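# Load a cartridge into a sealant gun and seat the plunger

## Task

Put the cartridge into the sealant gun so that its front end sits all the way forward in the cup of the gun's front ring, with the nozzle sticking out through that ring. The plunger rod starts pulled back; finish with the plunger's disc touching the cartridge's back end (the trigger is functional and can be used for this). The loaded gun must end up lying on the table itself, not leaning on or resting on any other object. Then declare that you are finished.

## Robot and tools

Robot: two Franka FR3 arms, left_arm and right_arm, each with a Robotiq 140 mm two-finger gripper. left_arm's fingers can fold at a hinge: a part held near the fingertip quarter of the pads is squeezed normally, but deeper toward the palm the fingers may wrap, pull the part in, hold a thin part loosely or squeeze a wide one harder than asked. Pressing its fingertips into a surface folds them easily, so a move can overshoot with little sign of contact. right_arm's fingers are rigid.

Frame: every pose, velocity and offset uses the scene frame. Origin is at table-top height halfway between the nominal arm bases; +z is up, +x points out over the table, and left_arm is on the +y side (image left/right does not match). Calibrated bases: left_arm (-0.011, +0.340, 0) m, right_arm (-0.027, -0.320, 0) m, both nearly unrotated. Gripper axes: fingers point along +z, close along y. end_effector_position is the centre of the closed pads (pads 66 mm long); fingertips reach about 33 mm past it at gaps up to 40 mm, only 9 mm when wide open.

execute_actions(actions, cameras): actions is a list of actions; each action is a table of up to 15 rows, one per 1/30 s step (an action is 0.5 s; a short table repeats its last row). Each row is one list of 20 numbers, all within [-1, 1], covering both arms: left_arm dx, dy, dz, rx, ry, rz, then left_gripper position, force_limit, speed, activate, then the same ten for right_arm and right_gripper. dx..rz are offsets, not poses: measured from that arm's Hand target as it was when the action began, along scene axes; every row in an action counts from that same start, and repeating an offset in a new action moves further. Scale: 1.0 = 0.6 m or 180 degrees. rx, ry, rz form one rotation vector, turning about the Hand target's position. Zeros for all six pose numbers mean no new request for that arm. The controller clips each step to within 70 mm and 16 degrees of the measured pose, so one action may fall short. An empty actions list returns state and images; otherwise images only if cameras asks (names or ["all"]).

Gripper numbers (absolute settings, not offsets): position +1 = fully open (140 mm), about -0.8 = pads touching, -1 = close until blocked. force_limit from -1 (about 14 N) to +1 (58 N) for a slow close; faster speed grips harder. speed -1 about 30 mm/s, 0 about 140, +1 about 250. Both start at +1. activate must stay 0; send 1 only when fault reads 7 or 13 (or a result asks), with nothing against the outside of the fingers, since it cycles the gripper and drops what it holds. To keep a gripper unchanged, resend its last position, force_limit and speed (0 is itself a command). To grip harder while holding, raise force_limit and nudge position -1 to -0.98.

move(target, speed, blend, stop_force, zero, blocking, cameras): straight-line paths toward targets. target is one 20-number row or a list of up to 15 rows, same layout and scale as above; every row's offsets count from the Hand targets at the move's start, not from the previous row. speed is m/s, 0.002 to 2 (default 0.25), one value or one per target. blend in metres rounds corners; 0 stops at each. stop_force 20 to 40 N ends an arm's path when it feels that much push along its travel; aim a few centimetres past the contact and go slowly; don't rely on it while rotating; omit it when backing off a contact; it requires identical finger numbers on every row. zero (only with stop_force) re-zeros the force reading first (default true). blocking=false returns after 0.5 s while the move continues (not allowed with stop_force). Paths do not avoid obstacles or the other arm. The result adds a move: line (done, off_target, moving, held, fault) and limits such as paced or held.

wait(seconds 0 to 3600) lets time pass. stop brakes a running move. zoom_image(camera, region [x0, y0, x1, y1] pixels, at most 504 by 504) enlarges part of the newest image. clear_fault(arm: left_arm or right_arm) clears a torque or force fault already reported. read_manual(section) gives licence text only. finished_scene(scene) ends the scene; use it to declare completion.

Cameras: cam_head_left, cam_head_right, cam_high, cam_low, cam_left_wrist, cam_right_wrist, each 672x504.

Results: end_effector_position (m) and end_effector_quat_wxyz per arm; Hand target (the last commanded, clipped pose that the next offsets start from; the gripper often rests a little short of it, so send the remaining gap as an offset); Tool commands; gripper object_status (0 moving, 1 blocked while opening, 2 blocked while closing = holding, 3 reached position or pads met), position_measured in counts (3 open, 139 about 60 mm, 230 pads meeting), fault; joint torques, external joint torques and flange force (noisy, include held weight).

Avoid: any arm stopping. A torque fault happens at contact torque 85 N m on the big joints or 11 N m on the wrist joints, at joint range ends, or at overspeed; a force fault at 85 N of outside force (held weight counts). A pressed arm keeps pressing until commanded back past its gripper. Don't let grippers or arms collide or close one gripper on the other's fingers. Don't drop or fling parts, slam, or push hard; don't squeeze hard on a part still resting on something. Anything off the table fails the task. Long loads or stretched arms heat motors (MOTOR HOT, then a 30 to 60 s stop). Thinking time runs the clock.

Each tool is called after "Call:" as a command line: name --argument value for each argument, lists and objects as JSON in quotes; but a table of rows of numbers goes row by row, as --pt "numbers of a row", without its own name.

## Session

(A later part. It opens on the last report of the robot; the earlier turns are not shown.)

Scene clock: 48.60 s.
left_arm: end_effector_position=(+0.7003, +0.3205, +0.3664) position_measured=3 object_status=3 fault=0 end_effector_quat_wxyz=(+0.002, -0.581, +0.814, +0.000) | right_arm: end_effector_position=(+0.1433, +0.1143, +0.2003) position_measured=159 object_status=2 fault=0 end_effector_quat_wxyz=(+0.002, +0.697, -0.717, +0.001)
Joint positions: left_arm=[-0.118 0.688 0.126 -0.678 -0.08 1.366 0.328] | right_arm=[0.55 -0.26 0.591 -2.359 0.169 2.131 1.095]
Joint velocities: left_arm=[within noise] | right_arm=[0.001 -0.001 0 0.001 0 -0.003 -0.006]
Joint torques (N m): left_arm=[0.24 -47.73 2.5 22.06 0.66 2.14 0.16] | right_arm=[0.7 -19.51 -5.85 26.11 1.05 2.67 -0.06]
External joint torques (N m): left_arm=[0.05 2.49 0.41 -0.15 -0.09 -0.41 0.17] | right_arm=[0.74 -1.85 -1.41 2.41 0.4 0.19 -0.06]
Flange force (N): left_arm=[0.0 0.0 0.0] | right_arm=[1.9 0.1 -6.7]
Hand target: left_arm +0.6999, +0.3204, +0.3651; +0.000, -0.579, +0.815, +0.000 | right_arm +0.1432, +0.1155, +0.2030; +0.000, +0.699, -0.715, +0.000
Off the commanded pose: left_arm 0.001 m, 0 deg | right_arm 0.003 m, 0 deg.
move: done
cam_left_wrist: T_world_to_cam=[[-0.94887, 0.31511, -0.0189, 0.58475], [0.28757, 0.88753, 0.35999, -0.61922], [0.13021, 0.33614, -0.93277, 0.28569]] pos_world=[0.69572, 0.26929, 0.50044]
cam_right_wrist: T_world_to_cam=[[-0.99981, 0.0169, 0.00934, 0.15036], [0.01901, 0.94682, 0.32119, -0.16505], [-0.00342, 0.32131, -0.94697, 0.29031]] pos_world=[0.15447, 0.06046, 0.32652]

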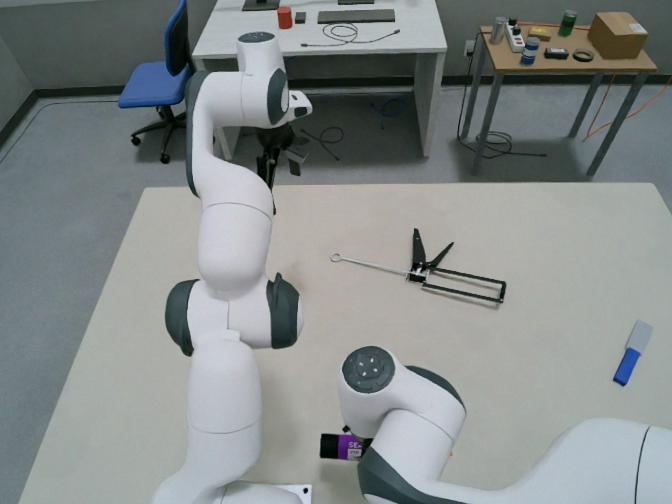

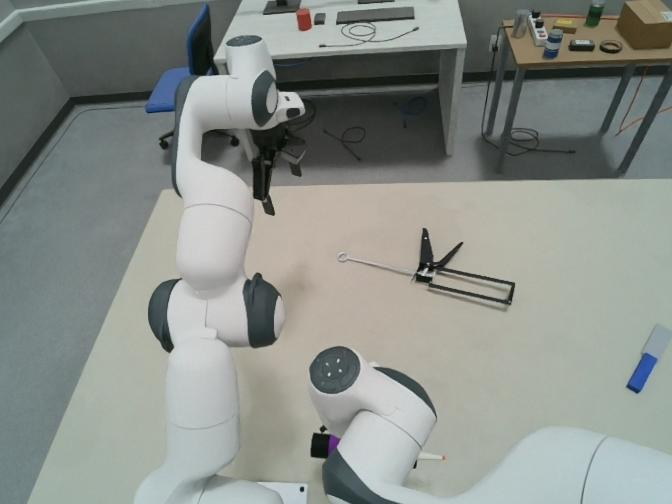

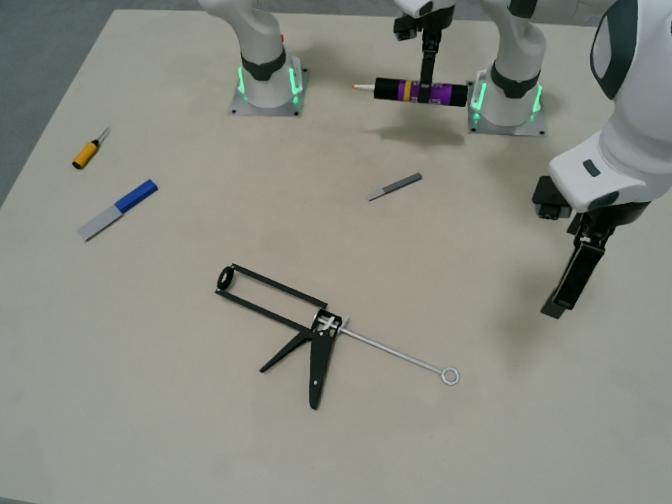

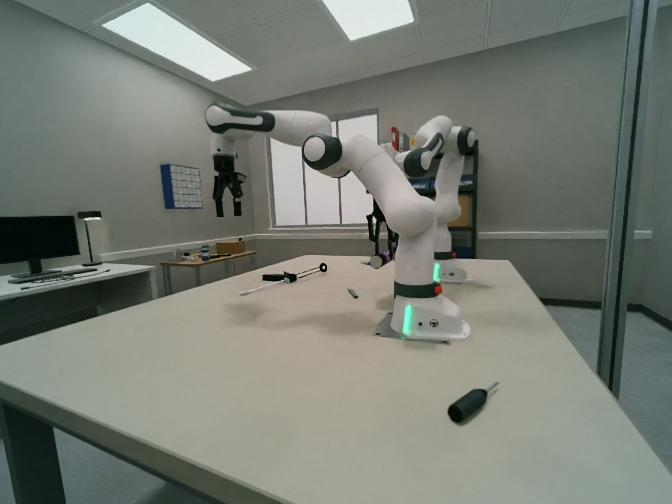

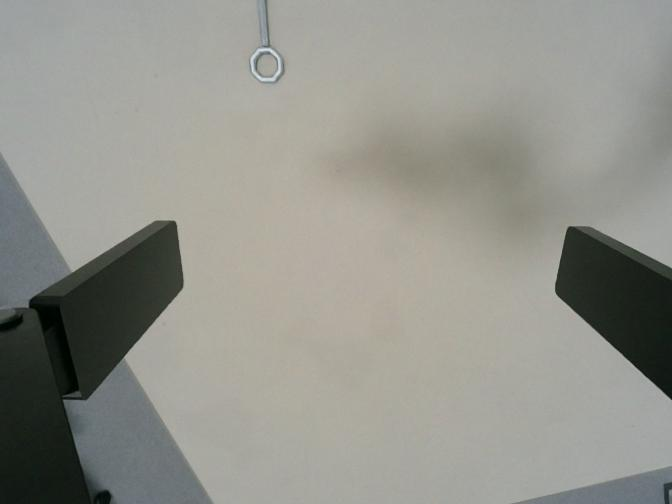

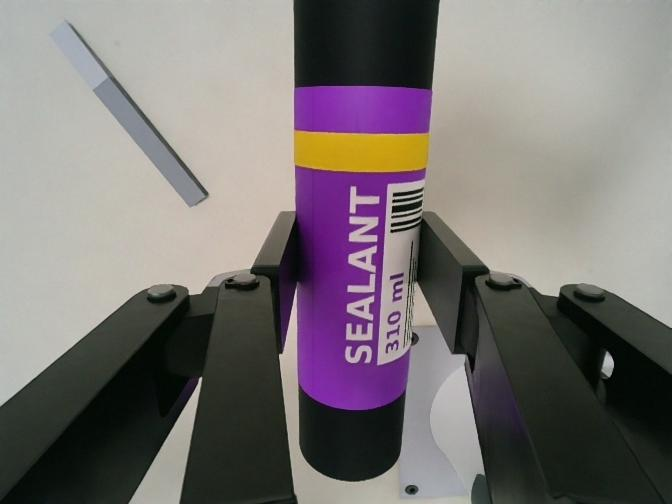

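Call:
move --target '[0,0,0,0,0,0,1,1,1,0,0.8593,-0.4137,-0.038,0,0,-0.0883,-1,0,-1,0]' --cameras '["all"]'

Scene clock: 54.10 s.
left_arm: end_effector_position=(+0.7003, +0.3205, +0.3664) position_measured=3 object_status=3 fault=0 end_effector_quat_wxyz=(+0.002, -0.581, +0.814, +0.000) | right_arm: end_effector_position=(+0.6581, -0.1335, +0.1775) position_measured=159 object_status=2 fault=0 end_effector_quat_wxyz=(-0.001, -0.589, +0.808, +0.002)
Joint positions: left_arm=[-0.118 0.688 0.126 -0.678 -0.08 1.366 0.328] | right_arm=[0.127 0.554 0.141 -1.394 -0.076 1.939 0.617]
Joint velocities: left_arm=[within noise] | right_arm=[0 0 0.001 0.001 -0.001 -0.003 -0.005]
Joint torques (N m): left_arm=[0.18 -47.72 2.49 22.07 0.67 2.13 0.15] | right_arm=[0.25 -53.3 2.95 27.58 0.27 2.63 -0.14]
External joint torques (N m): left_arm=[0.33 2.83 0.55 -0.33 -0.05 -0.43 0.15] | right_arm=[0.28 -4.05 0.27 2.97 -0.44 0.12 -0.14]
Flange force (N): left_arm=[0.0 0.0 0.0] | right_arm=[-1.6 -2.1 -6.9]
Hand target: left_arm +0.6999, +0.3204, +0.3651; +0.000, -0.579, +0.815, +0.000 | right_arm +0.6588, -0.1328, +0.1802; +0.000, -0.593, +0.805, +0.000
Off the commanded pose: left_arm 0.001 m, 0 deg | right_arm 0.003 m, 1 deg.
move: done
cam_left_wrist: T_world_to_cam=[[-0.94887, 0.31511, -0.0189, 0.58475], [0.28757, 0.88753, 0.35999, -0.61922], [0.13021, 0.33614, -0.93277, 0.28569]] pos_world=[0.69572, 0.26929, 0.50044]
cam_right_wrist: T_world_to_cam=[[-0.9556, 0.29439, 0.01256, 0.67683], [0.28226, 0.90235, 0.32571, -0.11292], [0.08456, 0.31479, -0.94539, 0.29102]] pos_world=[0.65405, -0.18896, 0.3034]

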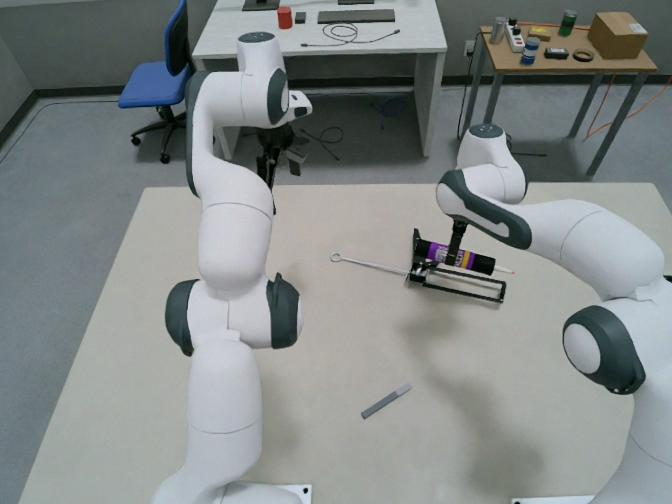

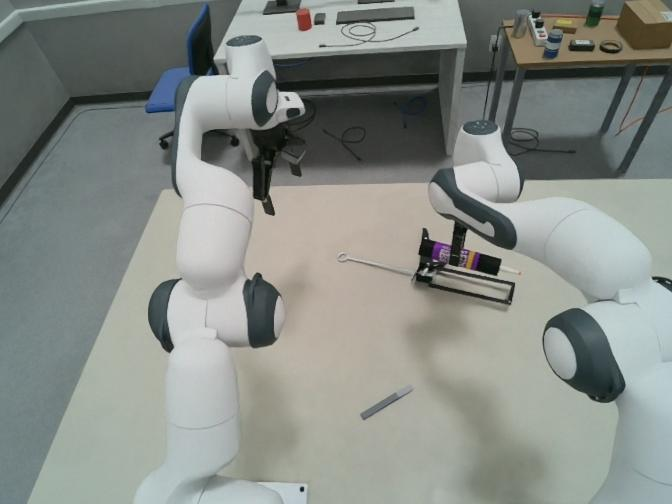

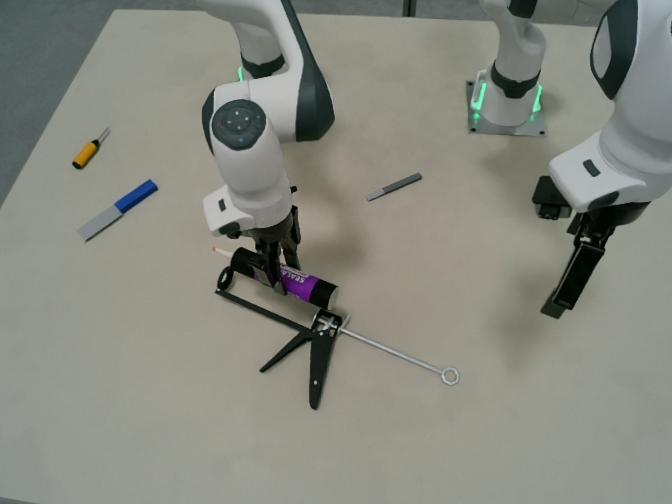

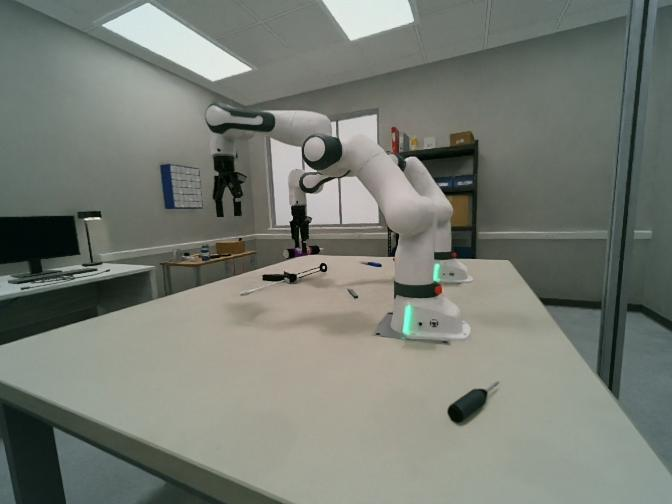

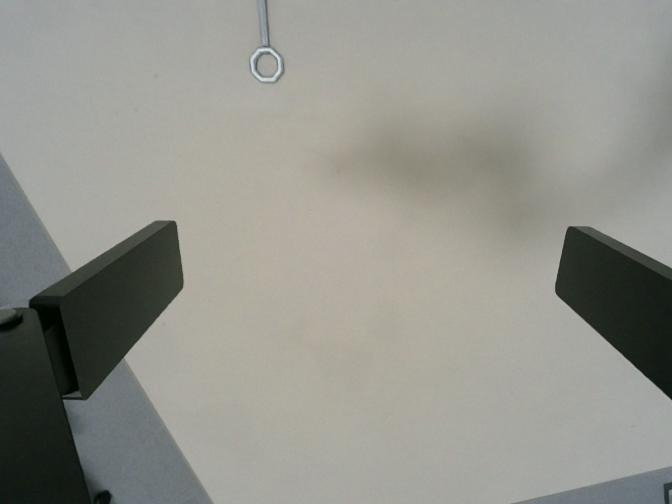

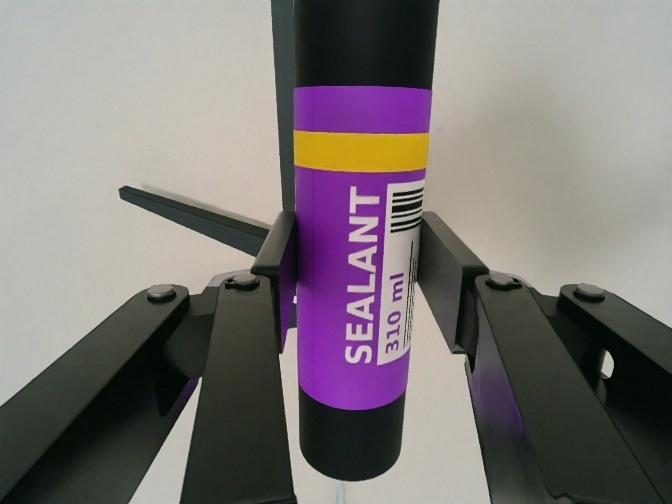

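Call:
move --target '[0,0,0,0,0,0,1,1,1,0,0,0,-0.0917,0.0796,-0.0247,0,-1,0,-1,0]' --cameras '["cam_high","cam_head_right","cam_low","cam_head_left"]' --speed 0.15

Call:
zoom_image --camera "cam_high" --region '[180, 210, 360, 350]'

Call:
zoom_image --camera "cam_head_right" --region '[380, 200, 560, 340]'

Call:
zoom_image --camera "cam_low" --region '[240, 230, 380, 310]'

Scene clock: 59.33 s.
left_arm: end_effector_position=(+0.7003, +0.3205, +0.3664) position_measured=3 object_status=3 fault=0 end_effector_quat_wxyz=(+0.002, -0.581, +0.814, +0.000) | right_arm: end_effector_position=(+0.6549, -0.1334, +0.1202) position_measured=159 object_status=2 fault=0 end_effector_quat_wxyz=(+0.099, -0.586, +0.800, +0.081)
Joint positions: left_arm=[-0.118 0.688 0.126 -0.678 -0.08 1.366 0.328] | right_arm=[-0.085 0.505 0.281 -1.692 0.128 2.286 0.414]
Joint velocities: left_arm=[within noise] | right_arm=[0 0 -0.001 0 0 0.001 -0.006]
Joint torques (N m): left_arm=[0.16 -47.74 2.51 22.1 0.67 2.14 0.13] | right_arm=[-0.37 -50.43 5.29 25.78 0.9 3.38 -0.05]
External joint torques (N m): left_arm=[0.13 2.62 0.48 -0.2 -0.07 -0.42 0.13] | right_arm=[-0.33 -4.16 0.4 1.94 0.24 0.66 -0.05]
Flange force (N): left_arm=[0.0 0.0 0.0] | right_arm=[1.3 4.3 -6.0]
Hand target: left_arm +0.6999, +0.3204, +0.3651; +0.000, -0.579, +0.815, +0.000 | right_arm +0.6588, -0.1328, +0.1252; +0.105, -0.588, +0.798, +0.078
Off the commanded pose: left_arm 0.001 m, 0 deg | right_arm 0.006 m, 1 deg.
move: off_target (right_arm)
Images, in order (width x height): cam_head_left 672x504, cam_head_right 672x504, cam_high 672x504, cam_low 672x504.

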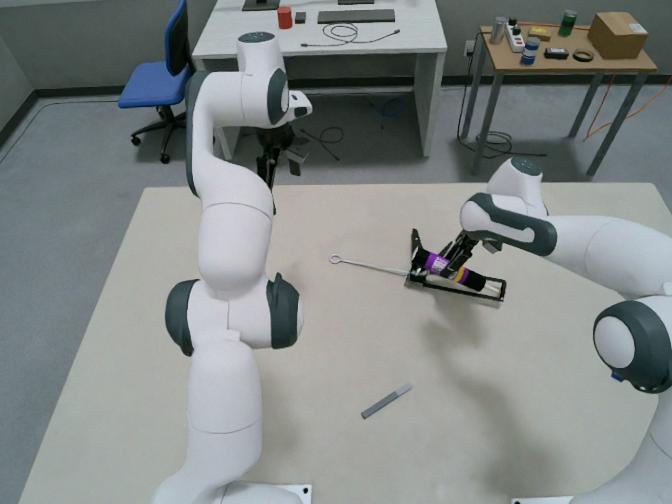

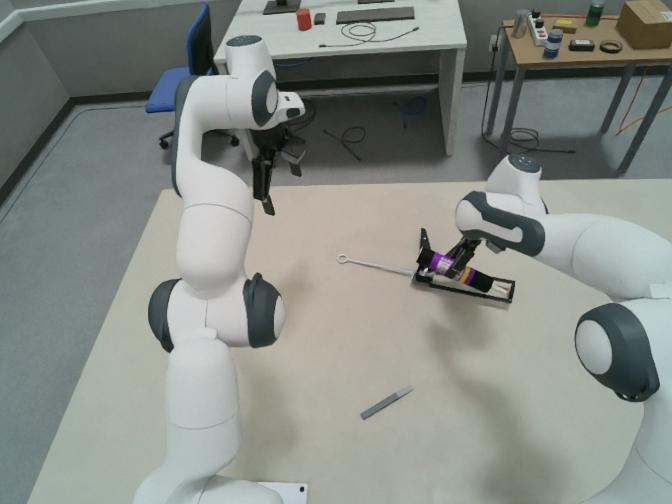

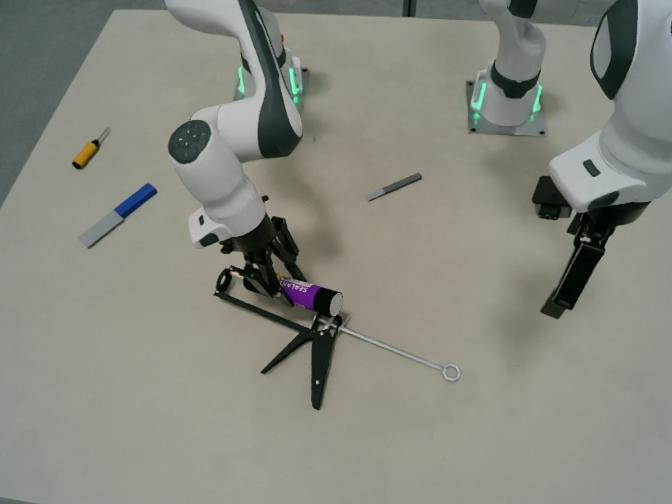

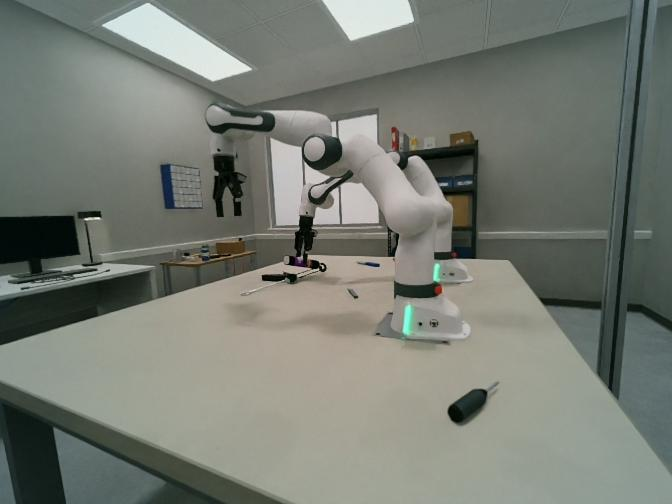

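Scaled by 2.800 from the camera's image (finer frame: 960x720).

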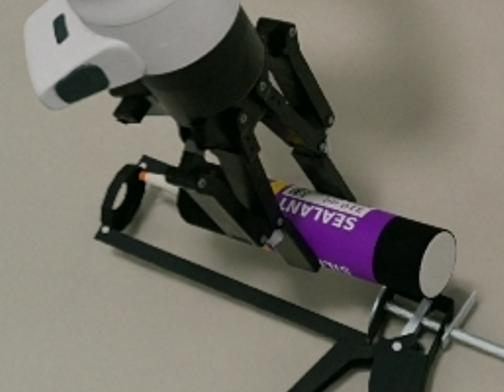

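Scaled by 2.800 from the camera's image (finer frame: 960x720).

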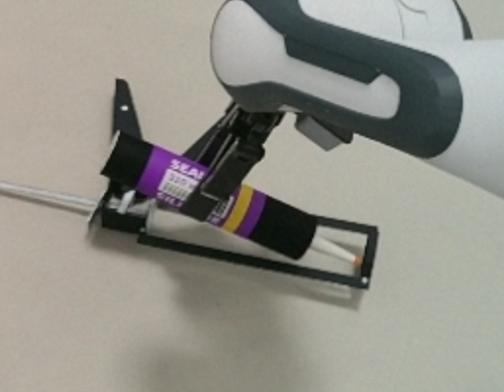

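Scaled by 3.600 from the camera's image (finer frame: 960x720).

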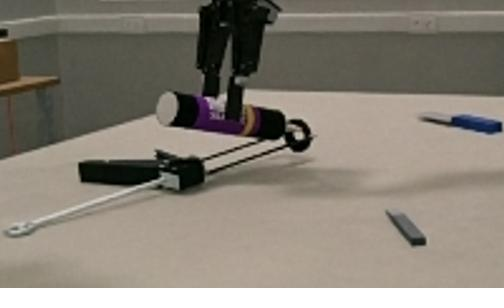

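Call:
execute_actions --actions '[[[0,0,0,0,0,0,1,1,1,0,0,0,0,0,0,0,-1,0,-1,0]],[[0,0,0,0,0,0,1,1,1,0,0,0,0,0,0,0,-1,0,-1,0]]]' --cameras '["cam_high","cam_head_right"]'

Call:
zoom_image --camera "cam_high" --region '[200, 250, 290, 310]'

Call:
zoom_image --camera "cam_head_right" --region '[450, 250, 540, 310]'

Scene clock: 61.27 s.
left_arm: end_effector_position=(+0.7003, +0.3205, +0.3664) position_measured=3 object_status=3 fault=0 end_effector_quat_wxyz=(+0.002, -0.581, +0.814, +0.000) | right_arm: end_effector_position=(+0.6550, -0.1335, +0.1202) position_measured=159 object_status=2 fault=0 end_effector_quat_wxyz=(+0.099, -0.587, +0.800, +0.081)
Joint positions: left_arm=[-0.118 0.688 0.126 -0.678 -0.08 1.366 0.328] | right_arm=[-0.085 0.504 0.281 -1.693 0.128 2.286 0.412]
Joint torques (N m): left_arm=[0.19 -47.74 2.49 22.02 0.65 2.12 0.14] | right_arm=[-0.39 -50.42 5.27 25.79 0.87 3.4 -0.15]
External joint torques (N m): left_arm=[0.1 2.68 0.45 -0.31 -0.09 -0.44 0.14] | right_arm=[-0.43 -4.44 0.35 2.15 0.22 0.72 -0.15]
External joint torques at the end of the 1st action: left_arm=[0.13 2.62 0.46 -0.2 -0.09 -0.42 0.14] | right_arm=[-0.39 -4.52 0.37 2.16 0.22 0.71 -0.13]
Flange force (N): left_arm=[0.0 0.0 0.0] | right_arm=[1.4 4.2 -6.4]
Flange force at the end of the 1st action (N): left_arm=[0.0 0.0 0.0] | right_arm=[1.4 4.4 -6.6]
Hand target: left_arm +0.6999, +0.3204, +0.3651; +0.000, -0.579, +0.815, +0.000 | right_arm +0.6588, -0.1328, +0.1252; +0.105, -0.588, +0.798, +0.078
Off the commanded pose: left_arm 0.001 m, 0 deg | right_arm 0.006 m, 1 deg.
Images, in order (width x height): cam_head_right 672x504, cam_high 672x504.

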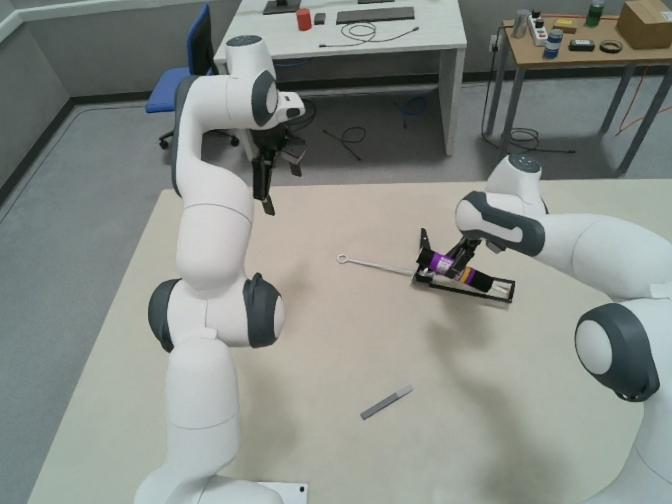

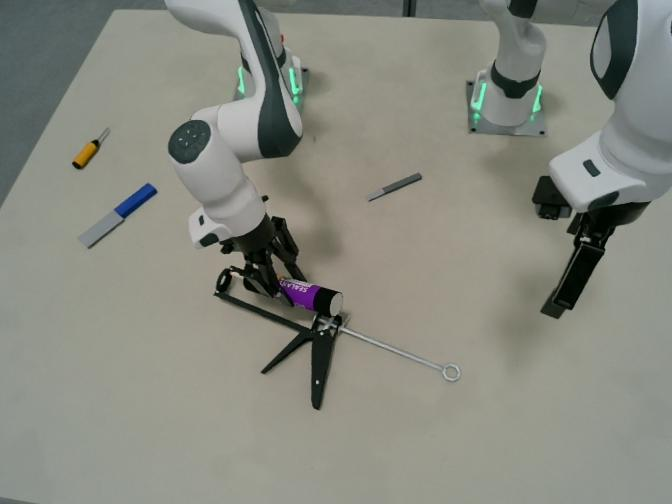

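Scaled by 5.600 from the camera's image (finer frame: 960x720).

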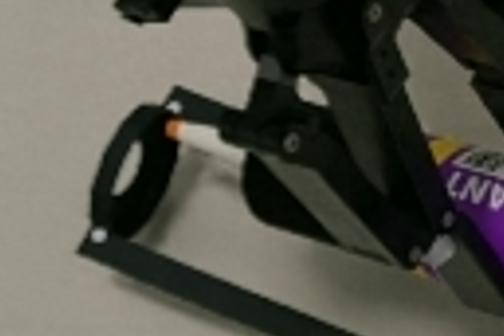

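Scaled by 5.600 from the camera's image (finer frame: 960x720).

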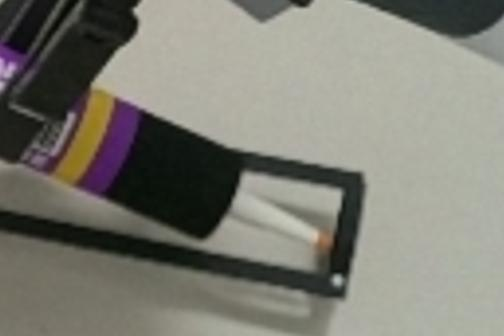

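Call:
move --target '[0,0,0,0,0,0,1,1,1,0,0.0058,-0.0018,-0.022,0,0,0,-1,0,-1,0]' --cameras '["cam_high","cam_head_right"]' --speed 0.05

Call:
zoom_image --camera "cam_high" --region '[200, 250, 290, 310]'

Call:
zoom_image --camera "cam_head_right" --region '[450, 250, 540, 310]'

Scene clock: 62.67 s.
left_arm: end_effector_position=(+0.7003, +0.3205, +0.3664) position_measured=3 object_status=3 fault=0 end_effector_quat_wxyz=(+0.002, -0.581, +0.814, +0.000) | right_arm: end_effector_position=(+0.6577, -0.1331, +0.1081) position_measured=159 object_status=2 fault=0 end_effector_quat_wxyz=(+0.100, -0.586, +0.800, +0.082)
Joint positions: left_arm=[-0.118 0.688 0.126 -0.678 -0.08 1.366 0.328] | right_arm=[-0.085 0.529 0.281 -1.688 0.127 2.305 0.409]
Joint velocities: left_arm=[within noise] | right_arm=[0 -0.001 -0.001 0 0 0.004 -0.002]
Joint torques (N m): left_arm=[0.19 -47.73 2.49 22.06 0.66 2.13 0.14] | right_arm=[0.09 -50.76 5.07 26.33 0.33 3.31 -0.14]
External joint torques (N m): left_arm=[0.21 2.57 0.5 -0.22 -0.07 -0.43 0.14] | right_arm=[0.05 -4.05 -0.08 2.71 -0.3 0.61 -0.14]
Flange force (N): left_arm=[0.0 0.0 0.0] | right_arm=[-1.4 -0.1 -5.7]
Hand target: left_arm +0.6999, +0.3204, +0.3651; +0.000, -0.579, +0.815, +0.000 | right_arm +0.6623, -0.1338, +0.1120; +0.105, -0.588, +0.798, +0.078
Off the commanded pose: left_arm 0.001 m, 0 deg | right_arm 0.006 m, 1 deg.
move: off_target (right_arm)
Images, in order (width x height): cam_head_right 672x504, cam_high 672x504.

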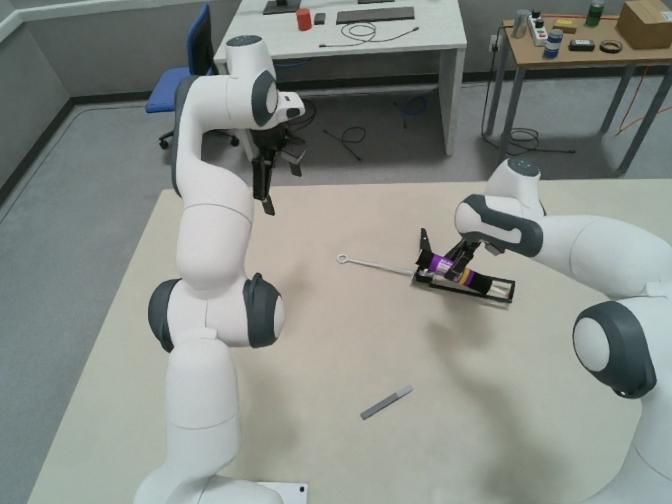

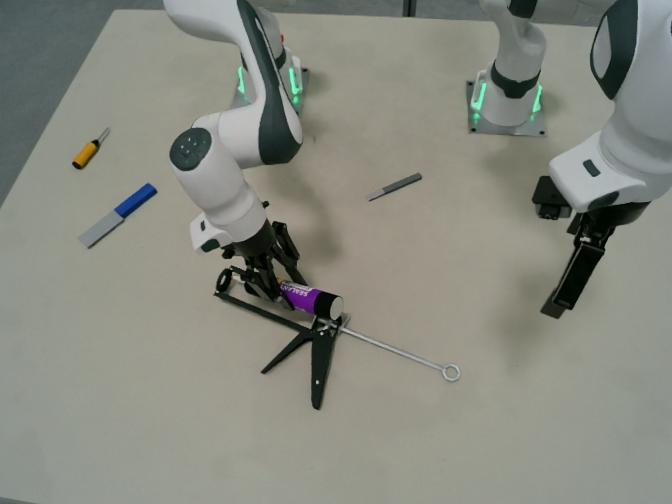

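Scaled by 5.600 from the camera's image (finer frame: 960x720).

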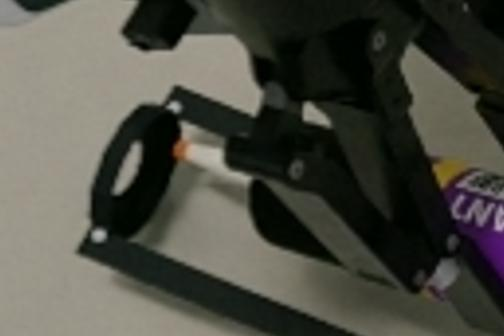

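Scaled by 5.600 from the camera's image (finer frame: 960x720).

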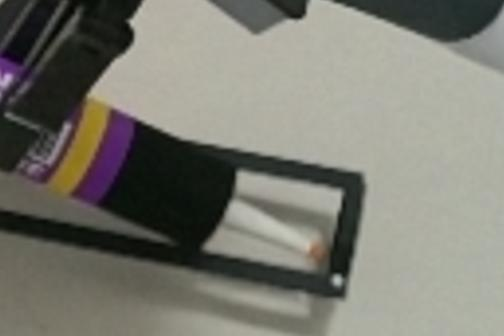

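Call:
execute_actions --actions '[[[0,0,0,0,0,0,1,1,1,0,0,0,0,0,0,0,-1,0,-1,0]]]' --cameras '["cam_right_wrist","cam_low"]'

Call:
zoom_image --camera "cam_low" --region '[260, 240, 350, 300]'

Scene clock: 67.23 s.
left_arm: end_effector_position=(+0.7003, +0.3205, +0.3664) position_measured=3 object_status=3 fault=0 end_effector_quat_wxyz=(+0.002, -0.581, +0.814, +0.000) | right_arm: end_effector_position=(+0.6578, -0.1331, +0.1081) position_measured=159 object_status=2 fault=0 end_effector_quat_wxyz=(+0.100, -0.586, +0.800, +0.082)
Joint positions: left_arm=[-0.118 0.688 0.126 -0.678 -0.08 1.366 0.328] | right_arm=[-0.085 0.529 0.281 -1.688 0.127 2.305 0.408]
Joint torques (N m): left_arm=[0.18 -47.74 2.52 22.11 0.66 2.13 0.13] | right_arm=[0.13 -50.7 5.03 26.43 0.35 3.38 -0.18]
External joint torques (N m): left_arm=[0.05 2.43 0.47 -0.07 -0.07 -0.41 0.13] | right_arm=[0.1 -3.8 -0.13 2.72 -0.28 0.67 -0.18]
Flange force (N): left_arm=[0.0 0.0 0.0] | right_arm=[-1.6 -0.7 -5.1]
Hand target: left_arm +0.6999, +0.3204, +0.3651; +0.000, -0.579, +0.815, +0.000 | right_arm +0.6623, -0.1338, +0.1120; +0.105, -0.588, +0.798, +0.078
Off the commanded pose: left_arm 0.001 m, 0 deg | right_arm 0.006 m, 1 deg.
cam_right_wrist: T_world_to_cam=[[-0.95786, 0.2866, 0.01929, 0.677], [0.24847, 0.79299, 0.55627, -0.10789], [0.14413, 0.53762, -0.83078, 0.20347]] pos_world=[0.64595, -0.21786, 0.21599]
Images, in order (width x height): cam_low 672x504, cam_right_wrist 672x504.

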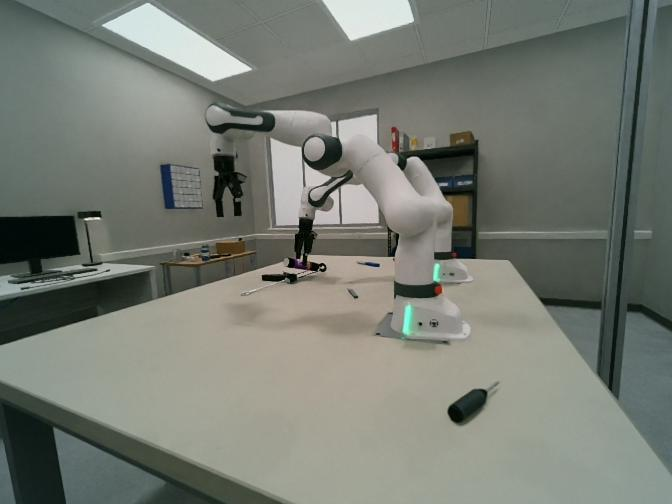

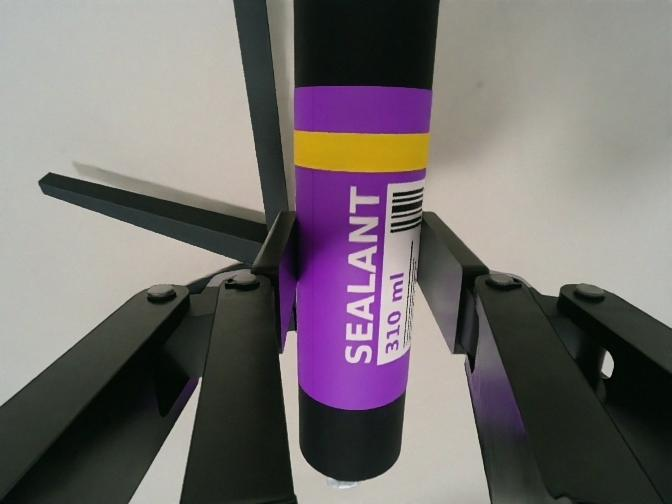

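Scaled by 5.600 from the camera's image (finer frame: 960x720).

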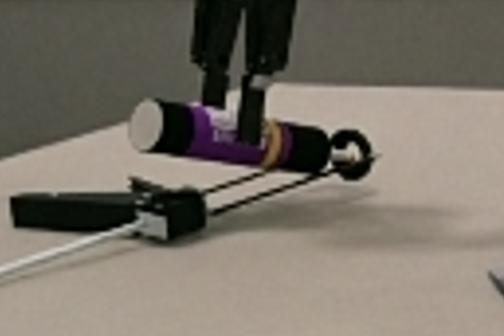

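Call:
move --target '[0,0,0,0,0,0,1,1,1,0,0.0127,-0.0039,0,0,0,0.0056,-1,0,-1,0]' --cameras '["cam_high","cam_head_right","cam_low","cam_right_wrist"]' --speed 0.05

Call:
zoom_image --camera "cam_high" --region '[200, 250, 290, 310]'

Call:
zoom_image --camera "cam_head_right" --region '[450, 250, 540, 310]'

Call:
zoom_image --camera "cam_low" --region '[260, 240, 350, 300]'

Call:
zoom_image --camera "cam_high" --region '[260, 250, 380, 340]'

Scene clock: 69.40 s.
left_arm: end_effector_position=(+0.7003, +0.3205, +0.3664) position_measured=3 object_status=3 fault=0 end_effector_quat_wxyz=(+0.002, -0.581, +0.814, +0.000) | right_arm: end_effector_position=(+0.6683, -0.1359, +0.1094) position_measured=159 object_status=2 fault=0 end_effector_quat_wxyz=(+0.103, -0.592, +0.796, +0.080)
Joint positions: left_arm=[-0.118 0.688 0.126 -0.678 -0.08 1.366 0.328] | right_arm=[-0.089 0.554 0.281 -1.646 0.12 2.292 0.393]
Joint velocities: left_arm=[within noise] | right_arm=[0.001 0 0 0.001 0.001 -0.002 -0.006]
Joint torques (N m): left_arm=[0.22 -47.72 2.48 22.07 0.64 2.12 0.12] | right_arm=[-0.22 -51.11 5.33 26.5 0.36 2.95 -0.18]
External joint torques (N m): left_arm=[0.37 2.54 0.54 -0.2 -0.08 -0.43 0.12] | right_arm=[-0.23 -3.37 -0.01 2.66 -0.29 0.23 -0.17]
Flange force (N): left_arm=[0.0 0.0 0.0] | right_arm=[-1.9 -2.5 -5.3]
Hand target: left_arm +0.6999, +0.3204, +0.3651; +0.000, -0.579, +0.815, +0.000 | right_arm +0.6699, -0.1362, +0.1120; +0.104, -0.595, +0.793, +0.079
Off the commanded pose: left_arm 0.001 m, 0 deg | right_arm 0.003 m, 1 deg.
move: done
cam_right_wrist: T_world_to_cam=[[-0.9617, 0.27387, 0.01139, 0.68958], [0.23328, 0.7959, 0.55868, -0.09868], [0.14394, 0.53994, -0.8293, 0.20467]] pos_world=[0.65673, -0.22083, 0.21701]
Images, in order (width x height): cam_head_right 672x504, cam_high 672x504, cam_low 672x504, cam_right_wrist 672x504.

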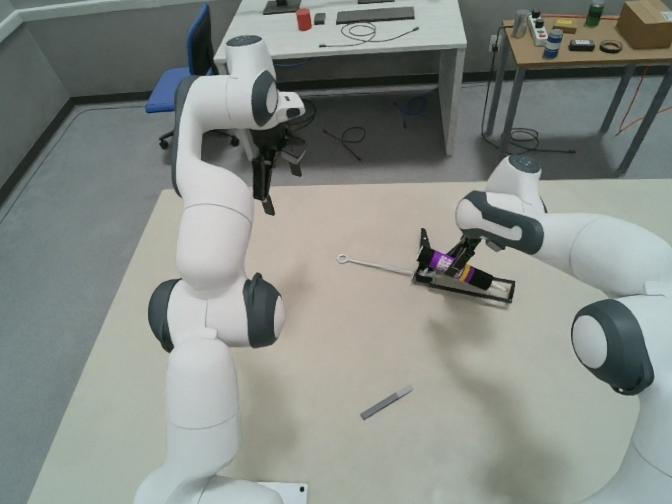

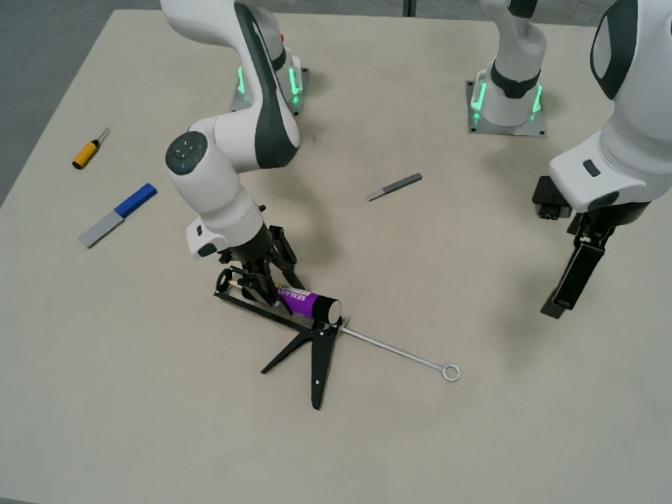

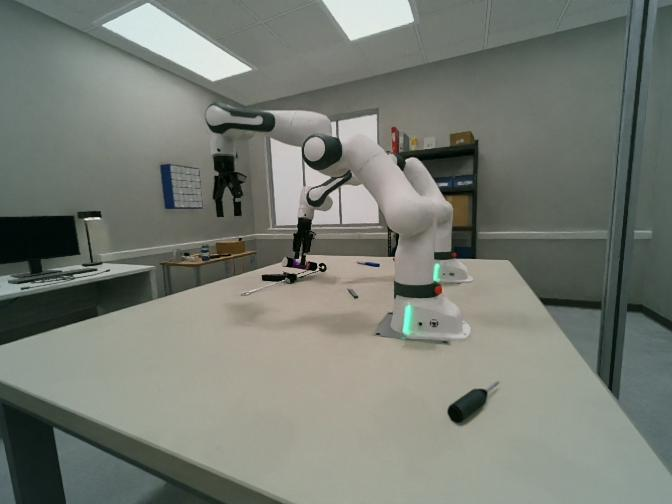

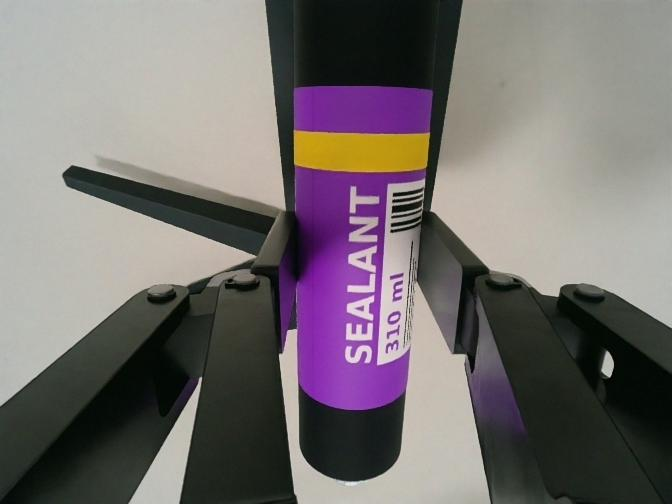

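Scaled by 5.600 from the camera's image (finer frame: 960x720).

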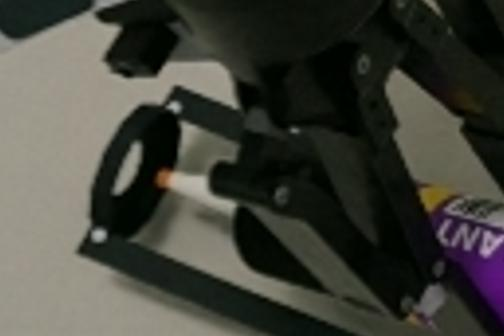

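Scaled by 5.600 from the camera's image (finer frame: 960x720).

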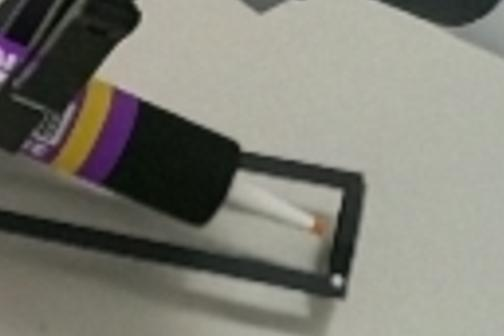

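Scaled by 5.600 from the camera's image (finer frame: 960x720).

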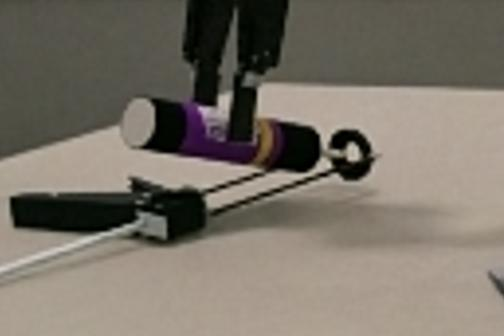

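Scaled by 4.200 from the camera's image (finer frame: 960x720).

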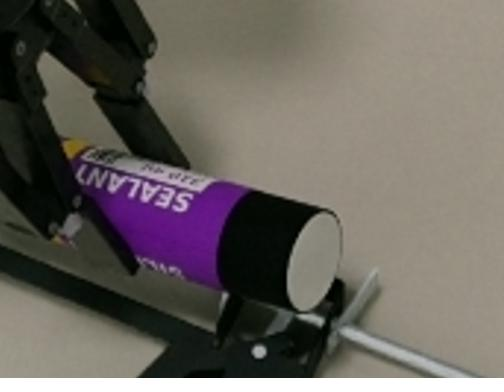

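Call:
move --target '[0,0,0,0,0,0,1,1,1,0,-0.0115,-0.0415,-0.0115,0,0,0,-1,0,-1,0]' --cameras '["cam_high","cam_head_right","cam_low","cam_right_wrist"]' --speed 0.05

Call:
zoom_image --camera "cam_high" --region '[200, 250, 290, 310]'

Call:
zoom_image --camera "cam_head_right" --region '[450, 250, 540, 310]'

Call:
zoom_image --camera "cam_low" --region '[260, 240, 350, 300]'

Scene clock: 72.43 s.
left_arm: end_effector_position=(+0.7003, +0.3205, +0.3664) position_measured=3 object_status=3 fault=0 end_effector_quat_wxyz=(+0.002, -0.581, +0.814, +0.000) | right_arm: end_effector_position=(+0.6585, -0.1616, +0.0988) position_measured=159 object_status=2 fault=0 end_effector_quat_wxyz=(+0.097, -0.593, +0.795, +0.082)
Joint positions: left_arm=[-0.118 0.688 0.126 -0.678 -0.08 1.366 0.328] | right_arm=[-0.138 0.537 0.293 -1.698 0.121 2.306 0.352]
Joint velocities: left_arm=[within noise] | right_arm=[-0.002 -0.001 0 0.001 -0.001 0.001 -0.006]
Joint torques (N m): left_arm=[0.17 -47.77 2.46 22.08 0.65 2.12 0.14] | right_arm=[-0.48 -51.59 5.75 25.35 0.84 3.34 -0.21]
External joint torques (N m): left_arm=[-0.01 2.67 0.37 -0.25 -0.1 -0.44 0.14] | right_arm=[-0.48 -4.88 0.36 1.94 0.23 0.68 -0.21]
Flange force (N): left_arm=[0.0 0.0 0.0] | right_arm=[2.0 6.3 -7.3]
Hand target: left_arm +0.6999, +0.3204, +0.3651; +0.000, -0.579, +0.815, +0.000 | right_arm +0.6630, -0.1611, +0.1051; +0.104, -0.595, +0.793, +0.079
Off the commanded pose: left_arm 0.001 m, 0 deg | right_arm 0.008 m, 1 deg.
move: off_target (right_arm)
cam_right_wrist: T_world_to_cam=[[-0.96263, 0.27002, 0.02063, 0.68645], [0.23594, 0.79886, 0.55331, -0.07075], [0.13293, 0.5375, -0.83272, 0.21844]] pos_world=[0.64845, -0.24624, 0.20689]
Images, in order (width x height): cam_head_right 672x504, cam_high 672x504, cam_low 672x504, cam_right_wrist 672x504.

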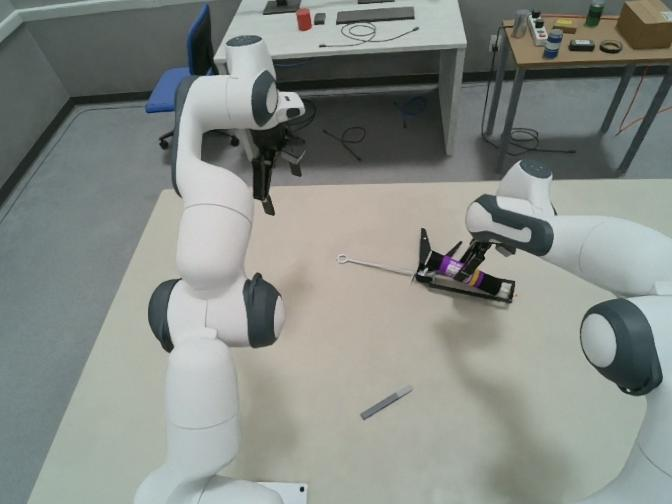

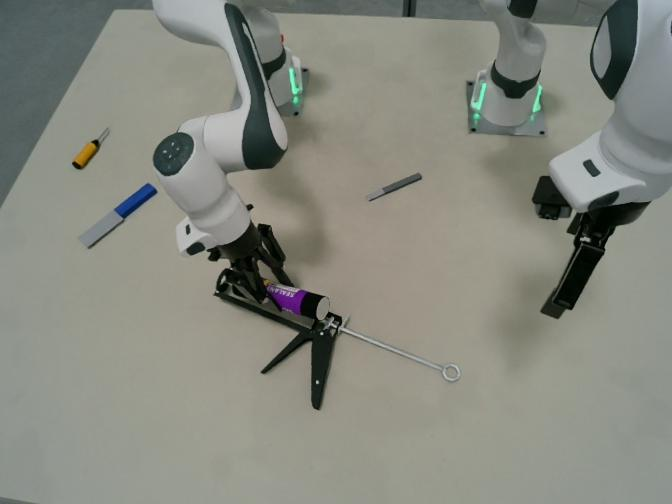

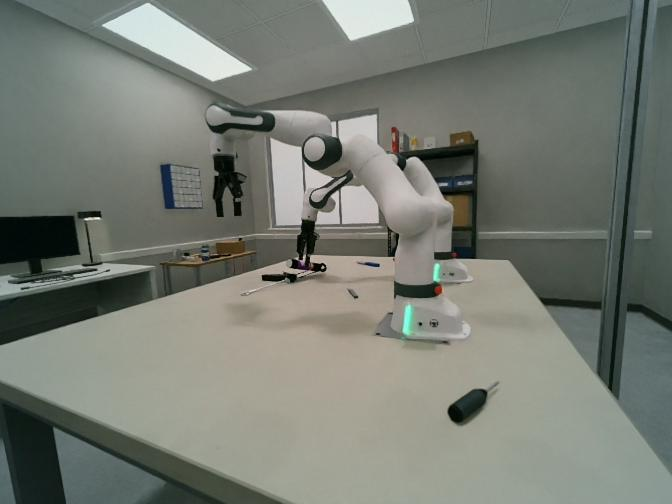

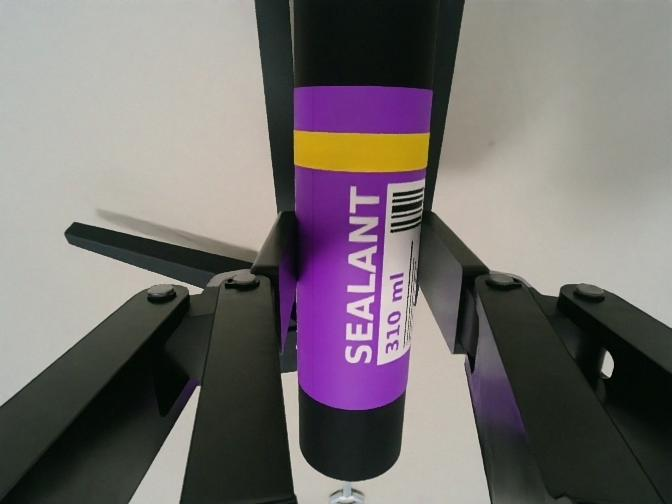

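Scaled by 5.600 from the camera's image (finer frame: 960x720).

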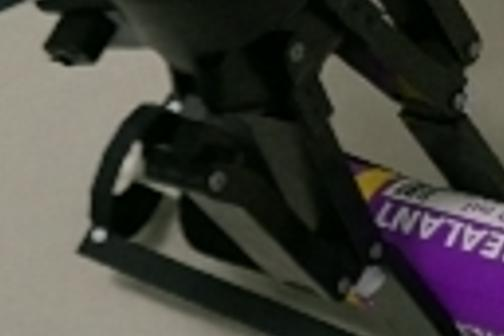

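Scaled by 5.600 from the camera's image (finer frame: 960x720).

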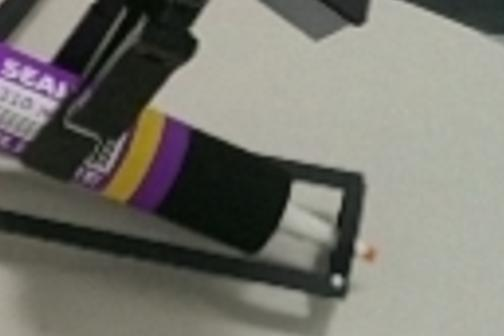

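Scaled by 5.600 from the camera's image (finer frame: 960x720).

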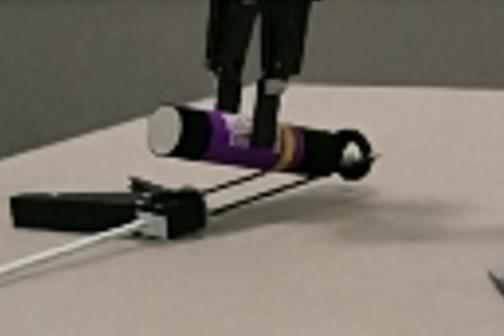

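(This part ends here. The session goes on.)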